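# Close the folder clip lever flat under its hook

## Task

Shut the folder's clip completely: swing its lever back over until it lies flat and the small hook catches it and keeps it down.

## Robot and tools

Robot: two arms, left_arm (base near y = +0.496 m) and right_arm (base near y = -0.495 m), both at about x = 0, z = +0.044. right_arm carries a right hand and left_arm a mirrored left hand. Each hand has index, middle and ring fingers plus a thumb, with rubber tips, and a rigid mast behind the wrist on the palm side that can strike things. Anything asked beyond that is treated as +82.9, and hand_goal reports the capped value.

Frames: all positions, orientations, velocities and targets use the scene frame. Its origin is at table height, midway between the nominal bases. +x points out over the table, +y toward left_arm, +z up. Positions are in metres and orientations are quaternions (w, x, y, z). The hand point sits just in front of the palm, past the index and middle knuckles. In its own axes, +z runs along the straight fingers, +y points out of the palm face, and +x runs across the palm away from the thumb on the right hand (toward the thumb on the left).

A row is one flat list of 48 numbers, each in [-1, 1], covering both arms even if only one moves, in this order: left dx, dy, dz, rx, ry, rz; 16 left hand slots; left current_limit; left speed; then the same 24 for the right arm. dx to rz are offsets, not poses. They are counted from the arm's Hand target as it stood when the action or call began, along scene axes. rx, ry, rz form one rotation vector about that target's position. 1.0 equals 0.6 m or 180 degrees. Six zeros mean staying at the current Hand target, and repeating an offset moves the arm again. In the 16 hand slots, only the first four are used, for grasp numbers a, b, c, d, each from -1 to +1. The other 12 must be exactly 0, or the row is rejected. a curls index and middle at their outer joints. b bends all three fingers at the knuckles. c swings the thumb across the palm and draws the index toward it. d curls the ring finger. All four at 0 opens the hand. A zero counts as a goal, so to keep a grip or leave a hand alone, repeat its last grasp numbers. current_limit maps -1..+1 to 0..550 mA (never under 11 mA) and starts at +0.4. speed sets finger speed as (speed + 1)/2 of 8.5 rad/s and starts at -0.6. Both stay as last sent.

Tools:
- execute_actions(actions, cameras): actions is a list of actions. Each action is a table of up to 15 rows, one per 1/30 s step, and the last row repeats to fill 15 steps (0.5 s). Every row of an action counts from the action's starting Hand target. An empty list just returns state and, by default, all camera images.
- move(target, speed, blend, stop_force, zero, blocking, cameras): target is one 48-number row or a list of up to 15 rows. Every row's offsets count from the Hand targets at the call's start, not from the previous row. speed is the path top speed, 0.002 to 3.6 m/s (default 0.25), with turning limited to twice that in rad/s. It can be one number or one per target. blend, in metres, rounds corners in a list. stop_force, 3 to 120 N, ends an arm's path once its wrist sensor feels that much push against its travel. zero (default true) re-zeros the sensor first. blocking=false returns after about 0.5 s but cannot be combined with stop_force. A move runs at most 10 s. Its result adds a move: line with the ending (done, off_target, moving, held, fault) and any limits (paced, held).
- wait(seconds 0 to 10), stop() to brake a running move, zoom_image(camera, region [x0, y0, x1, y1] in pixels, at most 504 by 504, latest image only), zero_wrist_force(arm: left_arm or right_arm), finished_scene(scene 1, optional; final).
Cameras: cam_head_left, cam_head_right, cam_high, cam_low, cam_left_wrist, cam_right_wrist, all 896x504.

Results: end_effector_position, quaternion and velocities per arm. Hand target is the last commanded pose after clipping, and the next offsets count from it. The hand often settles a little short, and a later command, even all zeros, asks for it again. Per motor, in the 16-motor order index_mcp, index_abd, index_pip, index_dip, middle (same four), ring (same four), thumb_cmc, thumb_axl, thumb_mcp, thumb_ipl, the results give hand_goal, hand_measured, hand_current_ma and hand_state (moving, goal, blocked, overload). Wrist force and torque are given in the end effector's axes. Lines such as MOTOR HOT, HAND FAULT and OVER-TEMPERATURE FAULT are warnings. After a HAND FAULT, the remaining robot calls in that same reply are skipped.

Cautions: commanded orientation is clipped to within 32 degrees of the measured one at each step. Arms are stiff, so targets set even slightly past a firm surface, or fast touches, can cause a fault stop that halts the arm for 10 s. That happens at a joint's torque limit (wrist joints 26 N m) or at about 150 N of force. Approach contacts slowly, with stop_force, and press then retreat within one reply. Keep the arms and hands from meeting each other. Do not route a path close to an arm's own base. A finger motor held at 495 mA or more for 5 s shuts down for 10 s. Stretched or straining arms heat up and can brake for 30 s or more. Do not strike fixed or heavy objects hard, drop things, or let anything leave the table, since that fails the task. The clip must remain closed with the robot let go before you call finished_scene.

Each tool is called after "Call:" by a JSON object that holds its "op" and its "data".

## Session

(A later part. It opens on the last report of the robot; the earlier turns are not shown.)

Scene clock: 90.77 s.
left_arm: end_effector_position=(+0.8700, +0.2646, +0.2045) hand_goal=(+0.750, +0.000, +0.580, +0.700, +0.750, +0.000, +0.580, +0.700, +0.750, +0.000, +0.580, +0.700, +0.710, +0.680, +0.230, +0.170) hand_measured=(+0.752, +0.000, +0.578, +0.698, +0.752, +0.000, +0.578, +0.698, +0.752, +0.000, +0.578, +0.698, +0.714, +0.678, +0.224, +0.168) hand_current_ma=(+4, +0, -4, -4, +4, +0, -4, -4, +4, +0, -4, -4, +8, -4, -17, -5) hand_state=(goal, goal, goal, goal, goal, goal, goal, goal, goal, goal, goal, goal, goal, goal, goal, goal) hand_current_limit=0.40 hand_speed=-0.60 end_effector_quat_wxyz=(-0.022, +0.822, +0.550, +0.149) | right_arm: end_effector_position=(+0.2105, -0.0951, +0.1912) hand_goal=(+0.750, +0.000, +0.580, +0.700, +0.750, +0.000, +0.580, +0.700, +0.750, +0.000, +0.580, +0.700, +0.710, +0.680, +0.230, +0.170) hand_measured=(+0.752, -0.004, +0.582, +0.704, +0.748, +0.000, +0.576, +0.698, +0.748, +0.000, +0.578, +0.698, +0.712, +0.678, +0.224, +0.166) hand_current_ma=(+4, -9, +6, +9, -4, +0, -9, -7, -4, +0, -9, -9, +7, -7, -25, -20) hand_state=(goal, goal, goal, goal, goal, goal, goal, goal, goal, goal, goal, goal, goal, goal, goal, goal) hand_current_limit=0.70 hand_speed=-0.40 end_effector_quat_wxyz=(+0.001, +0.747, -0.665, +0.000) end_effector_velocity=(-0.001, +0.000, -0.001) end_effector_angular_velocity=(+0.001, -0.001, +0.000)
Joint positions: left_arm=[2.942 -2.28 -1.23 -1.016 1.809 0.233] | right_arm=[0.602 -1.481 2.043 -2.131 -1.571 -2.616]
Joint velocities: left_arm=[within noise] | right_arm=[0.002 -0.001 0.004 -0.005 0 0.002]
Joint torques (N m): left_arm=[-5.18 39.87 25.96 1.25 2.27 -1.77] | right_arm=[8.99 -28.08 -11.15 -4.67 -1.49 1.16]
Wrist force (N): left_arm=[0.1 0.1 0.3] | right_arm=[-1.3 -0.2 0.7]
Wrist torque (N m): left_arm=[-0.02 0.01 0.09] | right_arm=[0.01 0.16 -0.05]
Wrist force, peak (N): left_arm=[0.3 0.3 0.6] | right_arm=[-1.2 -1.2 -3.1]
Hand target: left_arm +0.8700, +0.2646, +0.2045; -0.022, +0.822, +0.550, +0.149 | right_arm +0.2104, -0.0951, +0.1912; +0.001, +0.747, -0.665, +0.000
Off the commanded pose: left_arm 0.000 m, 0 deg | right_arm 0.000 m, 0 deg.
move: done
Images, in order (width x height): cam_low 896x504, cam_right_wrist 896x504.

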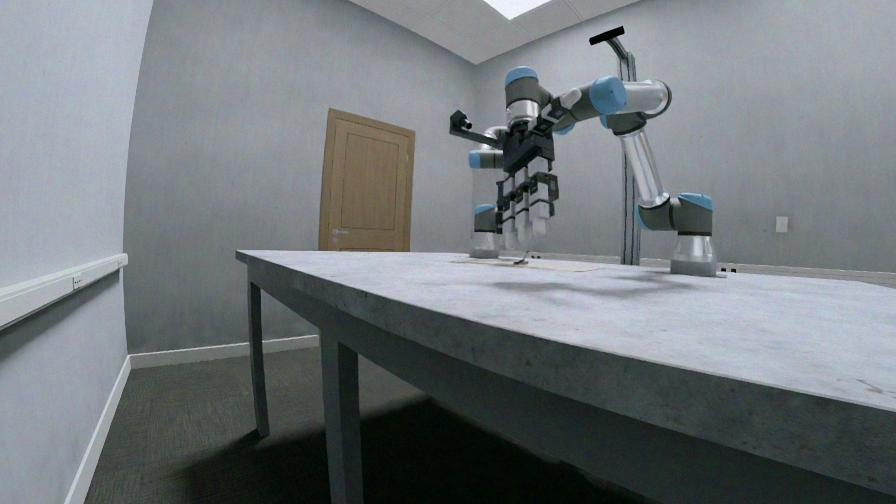

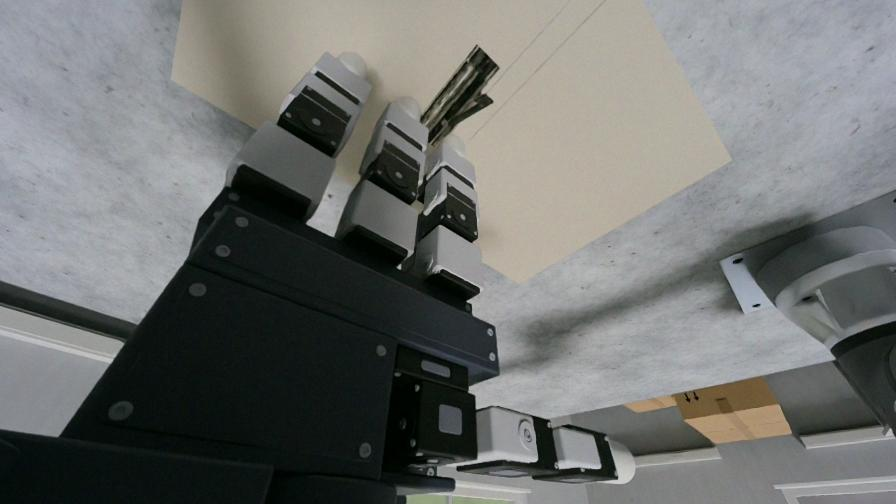

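Call:
{"op": "move", "data": {"target": [[0,0,0,0,0,0,0,0,0,0,0,0,0,0,0,0,0,0,0,0,0,0,0.4,-0.6,-0.0395,0.0025,-0.0422,0,0,0,0,0,0,0,0,0,0,0,0,0,0,0,0,0,0,0,0.75,-0.4],[0,0,0,0,0,0,0,0,0,0,0,0,0,0,0,0,0,0,0,0,0,0,0.4,-0.6,-0.0662,0.0025,-0.0707,0,0,0,0,0,0,0,0,0,0,0,0,0,0,0,0,0,0,0,0.75,-0.4],[0,0,0,0,0,0,0,0,0,0,0,0,0,0,0,0,0,0,0,0,0,0,0.4,-0.6,-0.0728,0.0025,-0.1053,0,0,0,0,0,0,0,0,0,0,0,0,0,0,0,0,0,0,0,0.75,-0.4]], "speed": [0.06,0.05,0.015], "blend": 0.004, "stop_force": 20, "cameras": ["cam_right_wrist","cam_low"]}}

Call:
{"op": "zoom_image", "data": {"camera": "cam_right_wrist", "region": [400, 80, 560, 200]}}

Call:
{"op": "zoom_image", "data": {"camera": "cam_low", "region": [490, 210, 570, 275]}}

Scene clock: 100.13 s.
left_arm: end_effector_position=(+0.8700, +0.2646, +0.2045) hand_goal=(+0.750, +0.000, +0.580, +0.700, +0.750, +0.000, +0.580, +0.700, +0.750, +0.000, +0.580, +0.700, +0.710, +0.680, +0.230, +0.170) hand_measured=(+0.752, +0.000, +0.578, +0.698, +0.752, +0.000, +0.578, +0.698, +0.752, +0.000, +0.578, +0.698, +0.714, +0.678, +0.224, +0.168) hand_current_ma=(+4, +0, -4, -4, +4, +0, -4, -4, +4, +0, -4, -4, +8, -4, -17, -5) hand_state=(goal, goal, goal, goal, goal, goal, goal, goal, goal, goal, goal, goal, goal, goal, goal, goal) hand_current_limit=0.40 hand_speed=-0.60 end_effector_quat_wxyz=(-0.022, +0.822, +0.550, +0.149) | right_arm: end_effector_position=(+0.1677, -0.0935, +0.1330) hand_goal=(+0.750, +0.000, +0.580, +0.700, +0.750, +0.000, +0.580, +0.700, +0.750, +0.000, +0.580, +0.700, +0.710, +0.680, +0.230, +0.170) hand_measured=(+0.776, -0.024, +0.596, +0.710, +0.748, +0.000, +0.578, +0.698, +0.748, +0.000, +0.578, +0.698, +0.712, +0.678, +0.224, +0.166) hand_current_ma=(+103, -79, +60, +36, -4, +0, -9, -7, -4, +0, -8, -9, +7, -7, -25, -20) hand_state=(blocked, blocked, goal, goal, goal, goal, goal, goal, goal, goal, goal, goal, goal, goal, goal, goal) hand_current_limit=0.75 hand_speed=-0.40 end_effector_quat_wxyz=(+0.001, +0.747, -0.665, +0.000)
Joint positions: left_arm=[2.942 -2.28 -1.23 -1.016 1.809 0.233] | right_arm=[0.663 -1.437 2.18 -2.312 -1.571 -2.555]
Joint torques (N m): left_arm=[-5.19 39.48 24.03 1.11 1.91 -2.03] | right_arm=[-8.94 -23.63 -19.52 -2.09 0.19 -1.63]
Wrist force (N): left_arm=[0.3 0.0 0.4] | right_arm=[-1.5 -0.8 -19.8]
Wrist torque (N m): left_arm=[-0.04 -0.02 0.11] | right_arm=[1.64 -0.21 -0.19]
Wrist force, peak (N): left_arm=[0.2 0.0 0.7] | right_arm=[-0.8 -0.2 -29.5]
Hand target: left_arm +0.8700, +0.2646, +0.2045; -0.022, +0.822, +0.550, +0.149 | right_arm +0.1677, -0.0935, +0.1330; +0.001, +0.747, -0.665, +0.000 (not the last commanded pose)
Off the commanded pose: left_arm 0.000 m, 0 deg | right_arm 0.005 m, 0 deg.
move: contact (right_arm); path passed 2 of 3 targets
Images, in order (width x height): cam_low 896x504, cam_right_wrist 896x504.

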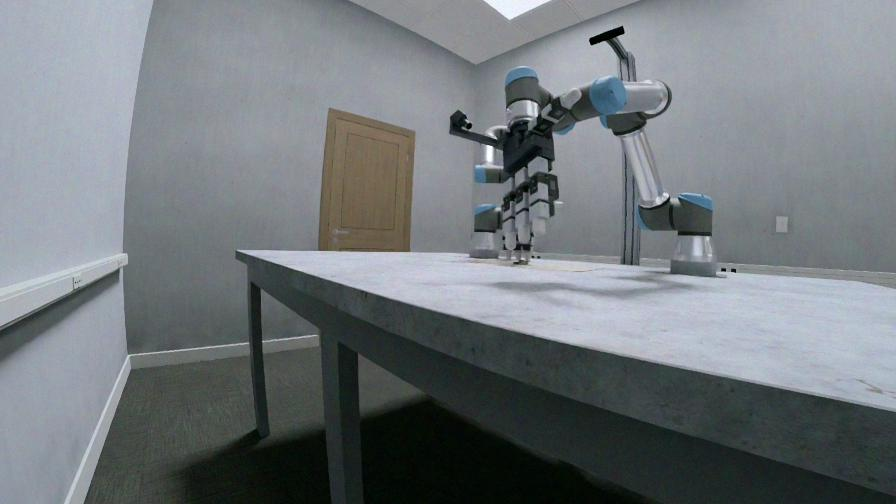

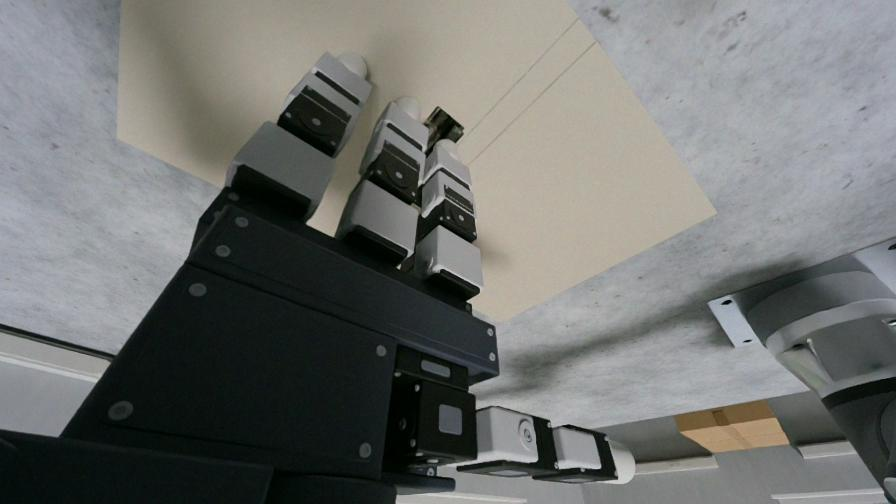

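Scaled by 3.150 from the camera's 896x504 image, which has a finer 1280x720 frame.

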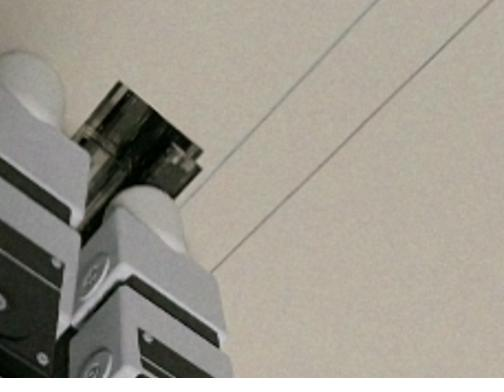

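Scaled by 6.300 from the camera's 896x504 image, which has a finer 1280x720 frame.

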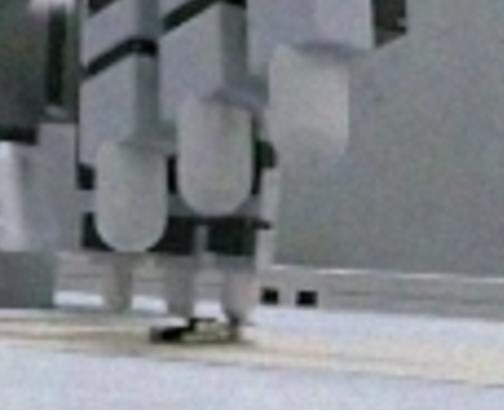

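Call:
{"op": "move", "data": {"target": [0,0,0,0,0,0,0,0,0,0,0,0,0,0,0,0,0,0,0,0,0,0,0.4,-0.6,0.0,0.0,0.02,0,0,0,0,0,0,0,0,0,0,0,0,0,0,0,0,0,0,0,0.75,-0.4], "speed": 0.04, "cameras": ["cam_right_wrist","cam_low"]}}

Call:
{"op": "zoom_image", "data": {"camera": "cam_right_wrist", "region": [400, 80, 560, 200]}}

Call:
{"op": "zoom_image", "data": {"camera": "cam_low", "region": [490, 210, 570, 275]}}

Scene clock: 101.67 s.
left_arm: end_effector_position=(+0.8700, +0.2646, +0.2045) hand_goal=(+0.750, +0.000, +0.580, +0.700, +0.750, +0.000, +0.580, +0.700, +0.750, +0.000, +0.580, +0.700, +0.710, +0.680, +0.230, +0.170) hand_measured=(+0.752, +0.000, +0.578, +0.698, +0.752, +0.000, +0.578, +0.698, +0.752, +0.000, +0.578, +0.698, +0.714, +0.678, +0.224, +0.168) hand_current_ma=(+4, +0, -4, -4, +4, +0, -4, -4, +4, +0, -4, -4, +8, -4, -17, -5) hand_state=(goal, goal, goal, goal, goal, goal, goal, goal, goal, goal, goal, goal, goal, goal, goal, goal) hand_current_limit=0.40 hand_speed=-0.60 end_effector_quat_wxyz=(-0.022, +0.822, +0.550, +0.149) | right_arm: end_effector_position=(+0.1677, -0.0935, +0.1452) hand_goal=(+0.750, +0.000, +0.580, +0.700, +0.750, +0.000, +0.580, +0.700, +0.750, +0.000, +0.580, +0.700, +0.710, +0.680, +0.230, +0.170) hand_measured=(+0.752, -0.004, +0.582, +0.704, +0.748, +0.000, +0.578, +0.698, +0.748, +0.000, +0.578, +0.698, +0.712, +0.678, +0.224, +0.166) hand_current_ma=(+4, -9, +6, +9, -4, +0, -9, -7, -4, +0, -8, -9, +7, -7, -25, -20) hand_state=(goal, goal, goal, goal, goal, goal, goal, goal, goal, goal, goal, goal, goal, goal, goal, goal) hand_current_limit=0.75 hand_speed=-0.40 end_effector_quat_wxyz=(+0.001, +0.747, -0.665, +0.000) end_effector_velocity=(+0.001, +0.001, -0.001) end_effector_angular_velocity=(+0.003, -0.003, +0.000)
Joint positions: left_arm=[2.942 -2.28 -1.23 -1.016 1.809 0.233] | right_arm=[0.663 -1.46 2.166 -2.275 -1.571 -2.555]
Joint velocities: left_arm=[within noise] | right_arm=[0 0.003 0.001 -0.008 0 0]
Joint torques (N m): left_arm=[-5.12 39.81 24.97 1.2 1.85 -1.94] | right_arm=[-7.31 -13.1 -11.39 -4.81 -1.37 -1.5]
Wrist force (N): left_arm=[0.2 -0.1 0.3] | right_arm=[-1.8 -0.6 0.3]
Wrist torque (N m): left_arm=[-0.05 -0.01 0.10] | right_arm=[-0.05 0.21 -0.22]
Wrist force, peak (N): left_arm=[0.0 0.0 0.6] | right_arm=[-1.4 -0.6 -19.9]
Hand target: left_arm +0.8700, +0.2646, +0.2045; -0.022, +0.822, +0.550, +0.149 | right_arm +0.1677, -0.0935, +0.1450; +0.001, +0.747, -0.665, +0.000
Off the commanded pose: left_arm 0.000 m, 0 deg | right_arm 0.000 m, 0 deg.
move: done
Images, in order (width x height): cam_low 896x504, cam_right_wrist 896x504.

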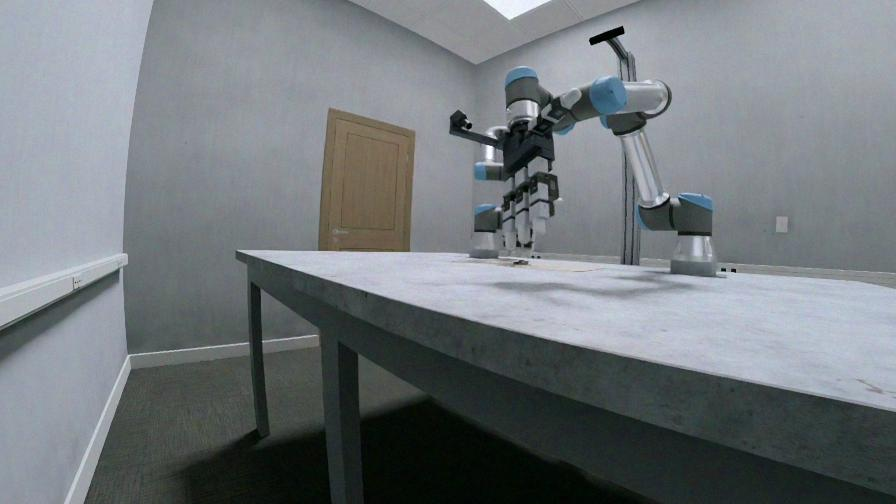

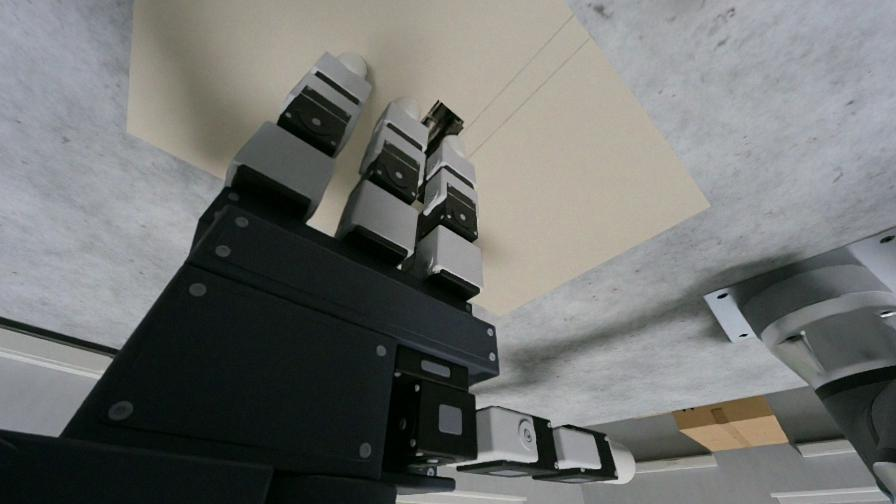

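Scaled by 3.150 from the camera's 896x504 image, which has a finer 1280x720 frame.

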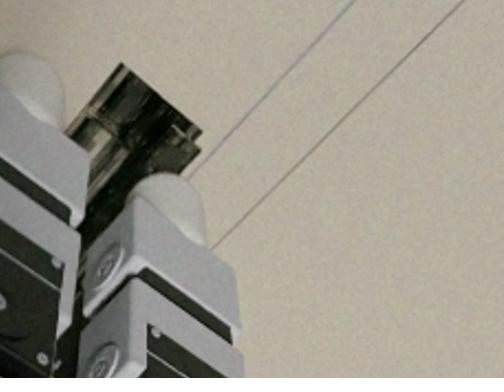

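Scaled by 6.300 from the camera's 896x504 image, which has a finer 1280x720 frame.

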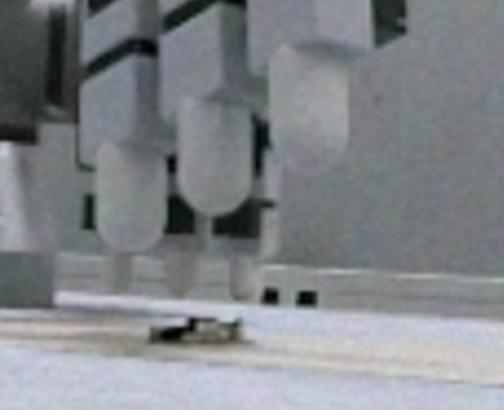

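Call:
{"op": "move", "data": {"target": [0,0,0,0,0,0,0,0,0,0,0,0,0,0,0,0,0,0,0,0,0,0,0.4,-0.6,0.075,0.0,0.09,0,0,0,0,0,0,0,0,0,0,0,0,0,0,0,0,0,0,0,0.4,-0.4], "speed": 0.15, "cameras": ["cam_right_wrist","cam_low"]}}

Call:
{"op": "zoom_image", "data": {"camera": "cam_right_wrist", "region": [410, 30, 530, 150]}}

Call:
{"op": "zoom_image", "data": {"camera": "cam_right_wrist", "region": [440, 40, 510, 110]}}

Call:
{"op": "zoom_image", "data": {"camera": "cam_low", "region": [500, 240, 550, 275]}}

Scene clock: 103.27 s.
left_arm: end_effector_position=(+0.8700, +0.2646, +0.2045) hand_goal=(+0.750, +0.000, +0.580, +0.700, +0.750, +0.000, +0.580, +0.700, +0.750, +0.000, +0.580, +0.700, +0.710, +0.680, +0.230, +0.170) hand_measured=(+0.752, +0.000, +0.578, +0.698, +0.752, +0.000, +0.578, +0.698, +0.752, +0.000, +0.578, +0.698, +0.714, +0.678, +0.224, +0.168) hand_current_ma=(+4, +0, -4, -4, +4, +0, -4, -4, +4, +0, -4, -4, +8, -4, -17, -5) hand_state=(goal, goal, goal, goal, goal, goal, goal, goal, goal, goal, goal, goal, goal, goal, goal, goal) hand_current_limit=0.40 hand_speed=-0.60 end_effector_quat_wxyz=(-0.022, +0.822, +0.550, +0.149) | right_arm: end_effector_position=(+0.2127, -0.0936, +0.1990) hand_goal=(+0.750, +0.000, +0.580, +0.700, +0.750, +0.000, +0.580, +0.700, +0.750, +0.000, +0.580, +0.700, +0.710, +0.680, +0.230, +0.170) hand_measured=(+0.750, -0.004, +0.582, +0.704, +0.748, +0.000, +0.578, +0.698, +0.748, +0.000, +0.578, +0.698, +0.712, +0.678, +0.224, +0.166) hand_current_ma=(+1, -9, +6, +9, -4, +0, -8, -7, -4, +0, -8, -9, +6, -7, -25, -19) hand_state=(goal, goal, goal, goal, goal, goal, goal, goal, goal, goal, goal, goal, goal, goal, goal, goal) hand_current_limit=0.40 hand_speed=-0.40 end_effector_quat_wxyz=(+0.001, +0.747, -0.665, +0.000)
Joint positions: left_arm=[2.942 -2.28 -1.23 -1.016 1.809 0.233] | right_arm=[0.602 -1.486 2.026 -2.109 -1.571 -2.616]
Joint torques (N m): left_arm=[-4.4 40.27 24.72 1.48 1.73 -1.93] | right_arm=[4.77 -15.53 -26.45 -1.64 -1.37 0.72]
Wrist force (N): left_arm=[0.1 0.0 0.3] | right_arm=[-1.5 -0.5 0.6]
Wrist torque (N m): left_arm=[-0.04 0.01 0.09] | right_arm=[-0.03 0.16 -0.17]
Wrist force, peak (N): left_arm=[-0.1 0.2 0.5] | right_arm=[-1.7 0.3 2.2]
Hand target: left_arm +0.8700, +0.2646, +0.2045; -0.022, +0.822, +0.550, +0.149 | right_arm +0.2127, -0.0935, +0.1990; +0.001, +0.747, -0.665, +0.000
Off the commanded pose: left_arm 0.000 m, 0 deg | right_arm 0.000 m, 0 deg.
move: done
Images, in order (width x height): cam_low 896x504, cam_right_wrist 896x504.

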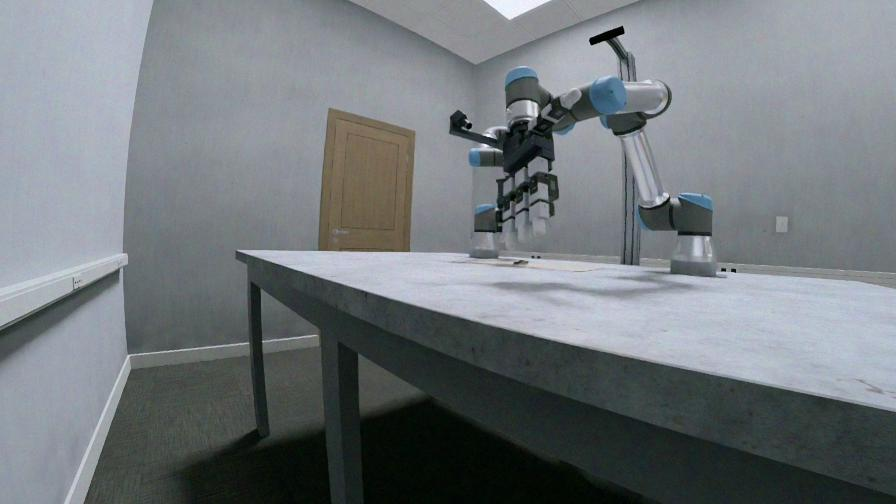

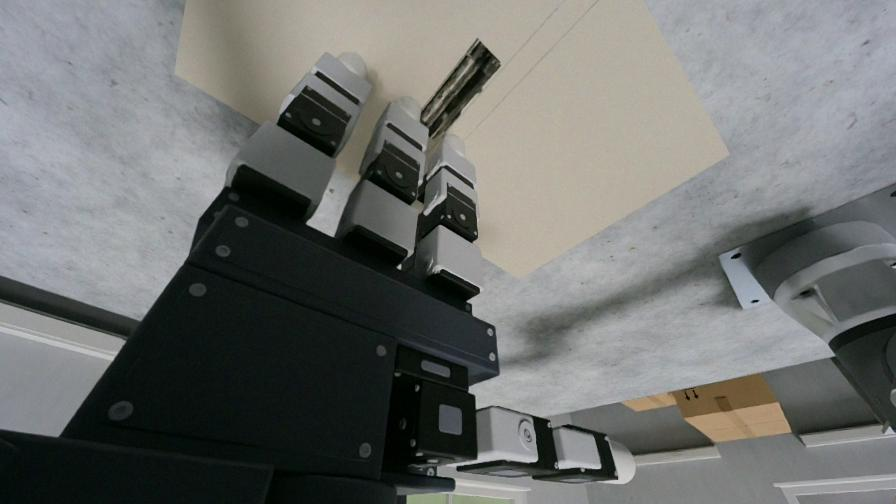

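Scaled by 4.200 from the camera's 896x504 image, which has a finer 1280x720 frame.

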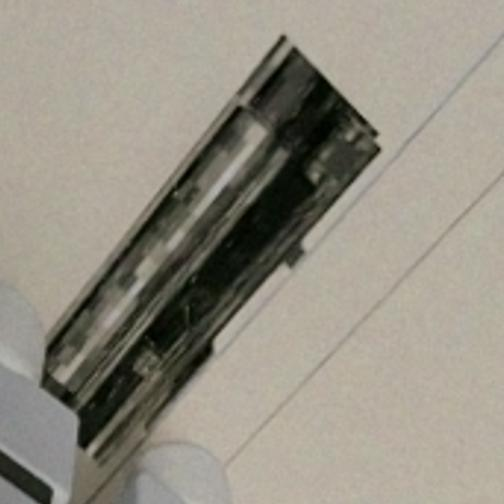

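Scaled by 7.200 from the camera's 896x504 image, which has a finer 1280x720 frame.

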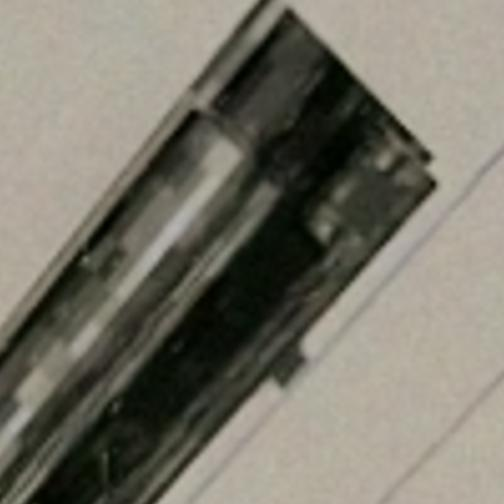

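Scaled by 10.080 from the camera's 896x504 image, which has a finer 1280x720 frame.

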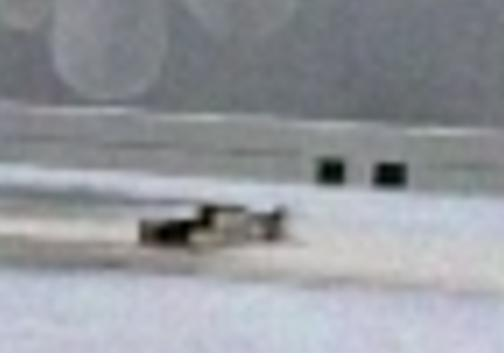

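Call:
{"op": "move", "data": {"target": [0,0,0,0,0,0,0,0,0,0,0,0,0,0,0,0,0,0,0,0,0,0,0.4,-0.6,-0.075,0.0,-0.0883,0,0,0,0,0,0,0,0,0,0,0,0,0,0,0,0,0,0,0,0.75,-0.4], "speed": 0.15}}

Call:
{"op": "move", "data": {"target": [0,0,0,0,0,0,0,0,0,0,0,0,0,0,0,0,0,0,0,0,0,0,0.4,-0.6,0,0,-0.03,0,0,0,0,0,0,0,0,0,0,0,0,0,0,0,0,0,0,0,0.75,-0.4], "speed": 0.012, "stop_force": 5}}

Call:
{"op": "move", "data": {"target": [0,0,0,0,0,0,0,0,0,0,0,0,0,0,0,0,0,0,0,0,0,0,0.4,-0.6,0,0,-0.015,0,0,0,0,0,0,0,0,0,0,0,0,0,0,0,0,0,0,0,0.75,-0.4], "speed": 0.01, "stop_force": 20}}

Scene clock: 106.43 s.
left_arm: end_effector_position=(+0.8700, +0.2646, +0.2045) hand_goal=(+0.750, +0.000, +0.580, +0.700, +0.750, +0.000, +0.580, +0.700, +0.750, +0.000, +0.580, +0.700, +0.710, +0.680, +0.230, +0.170) hand_measured=(+0.752, +0.000, +0.578, +0.698, +0.752, +0.000, +0.578, +0.698, +0.752, +0.000, +0.578, +0.698, +0.714, +0.678, +0.224, +0.168) hand_current_ma=(+4, +0, -4, -4, +4, +0, -4, -4, +4, +0, -4, -4, +8, -4, -17, -5) hand_state=(goal, goal, goal, goal, goal, goal, goal, goal, goal, goal, goal, goal, goal, goal, goal, goal) hand_current_limit=0.40 hand_speed=-0.60 end_effector_quat_wxyz=(-0.022, +0.822, +0.550, +0.149) | right_arm: end_effector_position=(+0.1677, -0.0935, +0.1460) hand_goal=(+0.750, +0.000, +0.580, +0.700, +0.750, +0.000, +0.580, +0.700, +0.750, +0.000, +0.580, +0.700, +0.710, +0.680, +0.230, +0.170) hand_measured=(+0.750, -0.004, +0.582, +0.704, +0.748, +0.000, +0.578, +0.698, +0.748, +0.000, +0.578, +0.698, +0.712, +0.678, +0.224, +0.166) hand_current_ma=(+1, -9, +6, +9, -4, +0, -8, -7, -4, +0, -8, -9, +5, -7, -25, -19) hand_state=(goal, goal, goal, goal, goal, goal, goal, goal, goal, goal, goal, goal, goal, goal, goal, goal) hand_current_limit=0.75 hand_speed=-0.40 end_effector_quat_wxyz=(+0.001, +0.747, -0.665, +0.000)
Joint positions: left_arm=[2.942 -2.28 -1.23 -1.016 1.809 0.233] | right_arm=[0.663 -1.462 2.165 -2.272 -1.571 -2.555]
Joint torques (N m): left_arm=[-4.4 40.02 22.5 1.68 2.12 -1.89] | right_arm=[-4.5 -32.12 -14.71 -2.93 2.19 -0.96]
Wrist force (N): left_arm=[0.0 0.0 0.4] | right_arm=[-1.8 -0.6 0.4]
Wrist torque (N m): left_arm=[-0.05 0.02 0.08] | right_arm=[-0.07 0.20 -0.12]
Wrist force, peak (N): left_arm=[0.1 0.0 0.6] | right_arm=[-1.8 0.4 1.7]
Hand target: left_arm +0.8700, +0.2646, +0.2045; -0.022, +0.822, +0.550, +0.149 | right_arm +0.1677, -0.0935, +0.1460; +0.001, +0.747, -0.665, +0.000
Off the commanded pose: left_arm 0.000 m, 0 deg | right_arm 0.000 m, 0 deg.
move: done

Scene clock: 108.37 s.
left_arm: end_effector_position=(+0.8700, +0.2646, +0.2045) hand_goal=(+0.750, +0.000, +0.580, +0.700, +0.750, +0.000, +0.580, +0.700, +0.750, +0.000, +0.580, +0.700, +0.710, +0.680, +0.230, +0.170) hand_measured=(+0.752, +0.000, +0.578, +0.698, +0.752, +0.000, +0.578, +0.698, +0.752, +0.000, +0.578, +0.698, +0.714, +0.678, +0.224, +0.168) hand_current_ma=(+4, +0, -4, -4, +4, +0, -4, -4, +4, +0, -4, -4, +8, -4, -17, -5) hand_state=(goal, goal, goal, goal, goal, goal, goal, goal, goal, goal, goal, goal, goal, goal, goal, goal) hand_current_limit=0.40 hand_speed=-0.60 end_effector_quat_wxyz=(-0.022, +0.822, +0.550, +0.149) | right_arm: end_effector_position=(+0.1677, -0.0935, +0.1350) hand_goal=(+0.750, +0.000, +0.580, +0.700, +0.750, +0.000, +0.580, +0.700, +0.750, +0.000, +0.580, +0.700, +0.710, +0.680, +0.230, +0.170) hand_measured=(+0.750, -0.004, +0.582, +0.702, +0.748, +0.000, +0.578, +0.698, +0.748, +0.000, +0.578, +0.698, +0.712, +0.678, +0.224, +0.166) hand_current_ma=(+0, -9, +5, +8, -4, +0, -8, -7, -4, +0, -8, -9, +5, -7, -25, -19) hand_state=(goal, goal, goal, goal, goal, goal, goal, goal, goal, goal, goal, goal, goal, goal, goal, goal) hand_current_limit=0.75 hand_speed=-0.40 end_effector_quat_wxyz=(+0.001, +0.747, -0.665, +0.000)
Joint positions: left_arm=[2.942 -2.28 -1.23 -1.016 1.809 0.233] | right_arm=[0.663 -1.441 2.178 -2.306 -1.571 -2.555]
Joint torques (N m): left_arm=[-3.59 39.81 22.82 1.9 2.12 -1.83] | right_arm=[-6.16 -30.7 -26.41 -1.1 1.07 0.9]
Wrist force (N): left_arm=[0.1 -0.2 0.3] | right_arm=[-1.6 -0.9 -4.1]
Wrist torque (N m): left_arm=[-0.06 0.00 0.10] | right_arm=[0.26 0.13 -0.11]
Wrist force, peak (N): left_arm=[0.3 -0.2 0.5] | right_arm=[-1.4 -0.7 -6.6]
Hand target: left_arm +0.8700, +0.2646, +0.2045; -0.022, +0.822, +0.550, +0.149 | right_arm +0.1677, -0.0935, +0.1350; +0.001, +0.747, -0.665, +0.000 (not the last commanded pose)
Off the commanded pose: left_arm 0.000 m, 0 deg | right_arm 0.007 m, 0 deg.
move: contact (right_arm)

Scene clock: 109.57 s.
left_arm: end_effector_position=(+0.8700, +0.2646, +0.2045) hand_goal=(+0.750, +0.000, +0.580, +0.700, +0.750, +0.000, +0.580, +0.700, +0.750, +0.000, +0.580, +0.700, +0.710, +0.680, +0.230, +0.170) hand_measured=(+0.752, +0.000, +0.578, +0.698, +0.752, +0.000, +0.578, +0.698, +0.752, +0.000, +0.578, +0.698, +0.714, +0.678, +0.224, +0.168) hand_current_ma=(+4, +0, -4, -4, +4, +0, -4, -4, +4, +0, -4, -4, +8, -4, -17, -5) hand_state=(goal, goal, goal, goal, goal, goal, goal, goal, goal, goal, goal, goal, goal, goal, goal, goal) hand_current_limit=0.40 hand_speed=-0.60 end_effector_quat_wxyz=(-0.022, +0.822, +0.550, +0.149) | right_arm: end_effector_position=(+0.1678, -0.0934, +0.1331) hand_goal=(+0.750, +0.000, +0.580, +0.700, +0.750, +0.000, +0.580, +0.700, +0.750, +0.000, +0.580, +0.700, +0.710, +0.680, +0.230, +0.170) hand_measured=(+0.748, -0.008, +0.582, +0.702, +0.748, +0.000, +0.578, +0.698, +0.748, +0.000, +0.578, +0.698, +0.712, +0.678, +0.224, +0.166) hand_current_ma=(-5, -21, +4, +4, -4, +0, -8, -7, -4, +0, -8, -9, +5, -7, -25, -19) hand_state=(goal, goal, goal, goal, goal, goal, goal, goal, goal, goal, goal, goal, goal, goal, goal, goal) hand_current_limit=0.75 hand_speed=-0.40 end_effector_quat_wxyz=(+0.000, +0.747, -0.665, +0.000)
Joint positions: left_arm=[2.942 -2.28 -1.23 -1.016 1.809 0.233] | right_arm=[0.663 -1.438 2.18 -2.312 -1.571 -2.555]
Joint torques (N m): left_arm=[-4.02 40.8 23 1.81 1.55 -1.76] | right_arm=[-5.74 -20.85 -17.24 1.93 0.8 0.9]
Wrist force (N): left_arm=[-0.1 -0.1 0.4] | right_arm=[-1.6 -1.2 -25.0]
Wrist torque (N m): left_arm=[-0.07 0.04 0.08] | right_arm=[1.89 -0.40 -0.10]
Wrist force, peak (N): left_arm=[0.0 -0.1 0.6] | right_arm=[-1.4 -1.1 -32.7]
Hand target: left_arm +0.8700, +0.2646, +0.2045; -0.022, +0.822, +0.550, +0.149 | right_arm +0.1678, -0.0934, +0.1332; +0.000, +0.747, -0.665, +0.000 (not the last commanded pose)
Off the commanded pose: left_arm 0.000 m, 0 deg | right_arm 0.007 m, 0 deg.
move: contact (right_arm)

Call:
{"op": "move", "data": {"target": [0,0,0,0,0,0,0,0,0,0,0,0,0,0,0,0,0,0,0,0,0,0,0.4,-0.6,0.05,0.0,0.11,0,0,0,0,0,0,0,0,0,0,0,0,0,0,0,0,0,0,0,0.4,-0.4], "speed": 0.12, "cameras": ["cam_right_wrist","cam_low"]}}

Call:
{"op": "zoom_image", "data": {"camera": "cam_right_wrist", "region": [420, 30, 520, 130]}}

Call:
{"op": "zoom_image", "data": {"camera": "cam_low", "region": [500, 240, 550, 275]}}

Scene clock: 111.07 s.
left_arm: end_effector_position=(+0.8700, +0.2646, +0.2045) hand_goal=(+0.750, +0.000, +0.580, +0.700, +0.750, +0.000, +0.580, +0.700, +0.750, +0.000, +0.580, +0.700, +0.710, +0.680, +0.230, +0.170) hand_measured=(+0.752, +0.000, +0.578, +0.698, +0.752, +0.000, +0.578, +0.698, +0.752, +0.000, +0.578, +0.698, +0.714, +0.678, +0.224, +0.168) hand_current_ma=(+4, +0, -4, -4, +4, +0, -4, -4, +4, +0, -4, -4, +8, -4, -17, -5) hand_state=(goal, goal, goal, goal, goal, goal, goal, goal, goal, goal, goal, goal, goal, goal, goal, goal) hand_current_limit=0.40 hand_speed=-0.60 end_effector_quat_wxyz=(-0.022, +0.822, +0.550, +0.149) | right_arm: end_effector_position=(+0.1979, -0.0934, +0.1992) hand_goal=(+0.750, +0.000, +0.580, +0.700, +0.750, +0.000, +0.580, +0.700, +0.750, +0.000, +0.580, +0.700, +0.710, +0.680, +0.230, +0.170) hand_measured=(+0.746, -0.004, +0.580, +0.702, +0.748, +0.000, +0.578, +0.698, +0.748, +0.000, +0.578, +0.698, +0.712, +0.678, +0.224, +0.166) hand_current_ma=(-10, -9, +1, +3, -4, +0, -8, -7, -4, +0, -8, -9, +5, -7, -25, -19) hand_state=(goal, goal, goal, goal, goal, goal, goal, goal, goal, goal, goal, goal, goal, goal, goal, goal) hand_current_limit=0.40 hand_speed=-0.40 end_effector_quat_wxyz=(+0.000, +0.747, -0.665, +0.000)
Joint positions: left_arm=[2.942 -2.28 -1.23 -1.016 1.809 0.233] | right_arm=[0.622 -1.507 2.048 -2.111 -1.571 -2.597]
Joint torques (N m): left_arm=[-3.89 40.69 22.8 1.69 1.83 -1.84] | right_arm=[8.83 -16.25 -20.97 -1.99 0.07 1.37]
Wrist force (N): left_arm=[0.0 0.0 0.2] | right_arm=[-1.4 -0.4 0.7]
Wrist torque (N m): left_arm=[-0.03 0.02 0.09] | right_arm=[-0.02 0.16 -0.12]
Wrist force, peak (N): left_arm=[0.0 0.2 0.6] | right_arm=[-1.6 -0.7 -25.2]
Hand target: left_arm +0.8700, +0.2646, +0.2045; -0.022, +0.822, +0.550, +0.149 | right_arm +0.1978, -0.0934, +0.1992; +0.000, +0.747, -0.665, +0.000
Off the commanded pose: left_arm 0.000 m, 0 deg | right_arm 0.000 m, 0 deg.
move: done
Images, in order (width x height): cam_low 896x504, cam_right_wrist 896x504.

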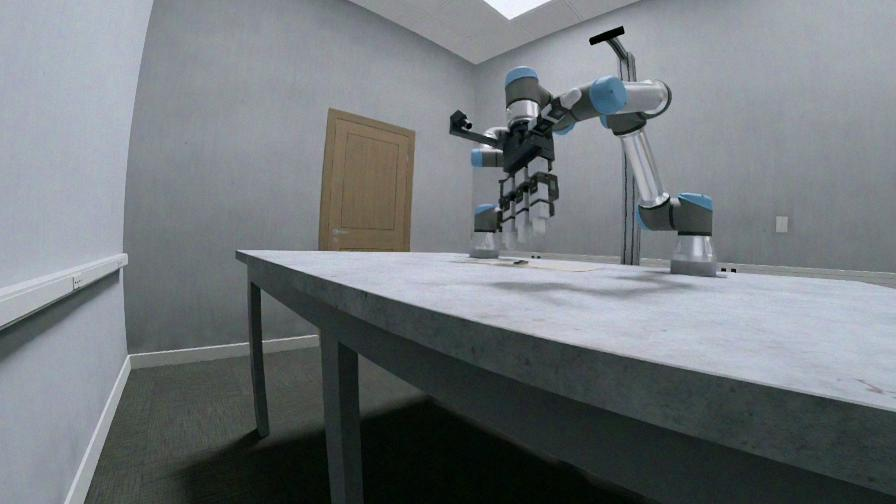

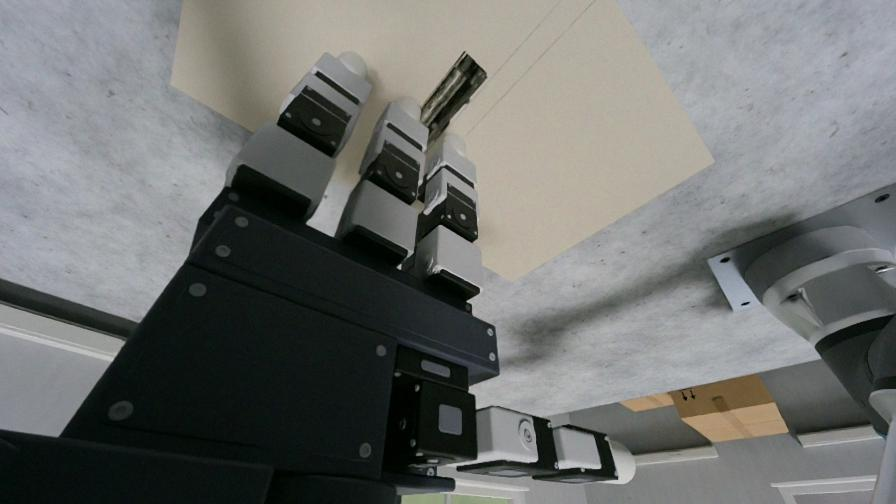

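Scaled by 5.040 from the camera's 896x504 image, which has a finer 1280x720 frame.

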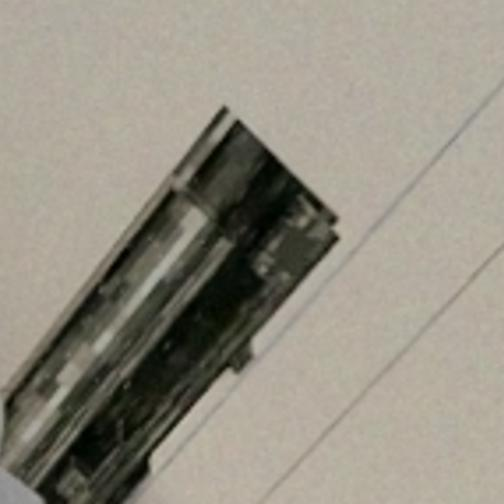

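Scaled by 10.080 from the camera's 896x504 image, which has a finer 1280x720 frame.

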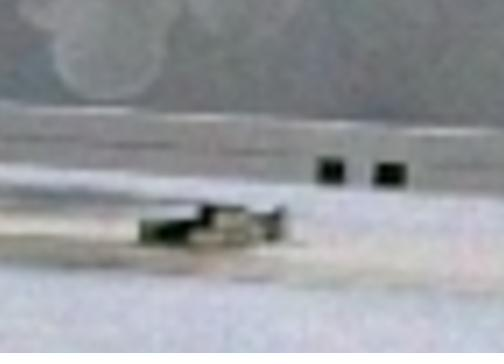

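Call:
{"op": "finished_scene", "data": {}}

The scene is finished: the task was done.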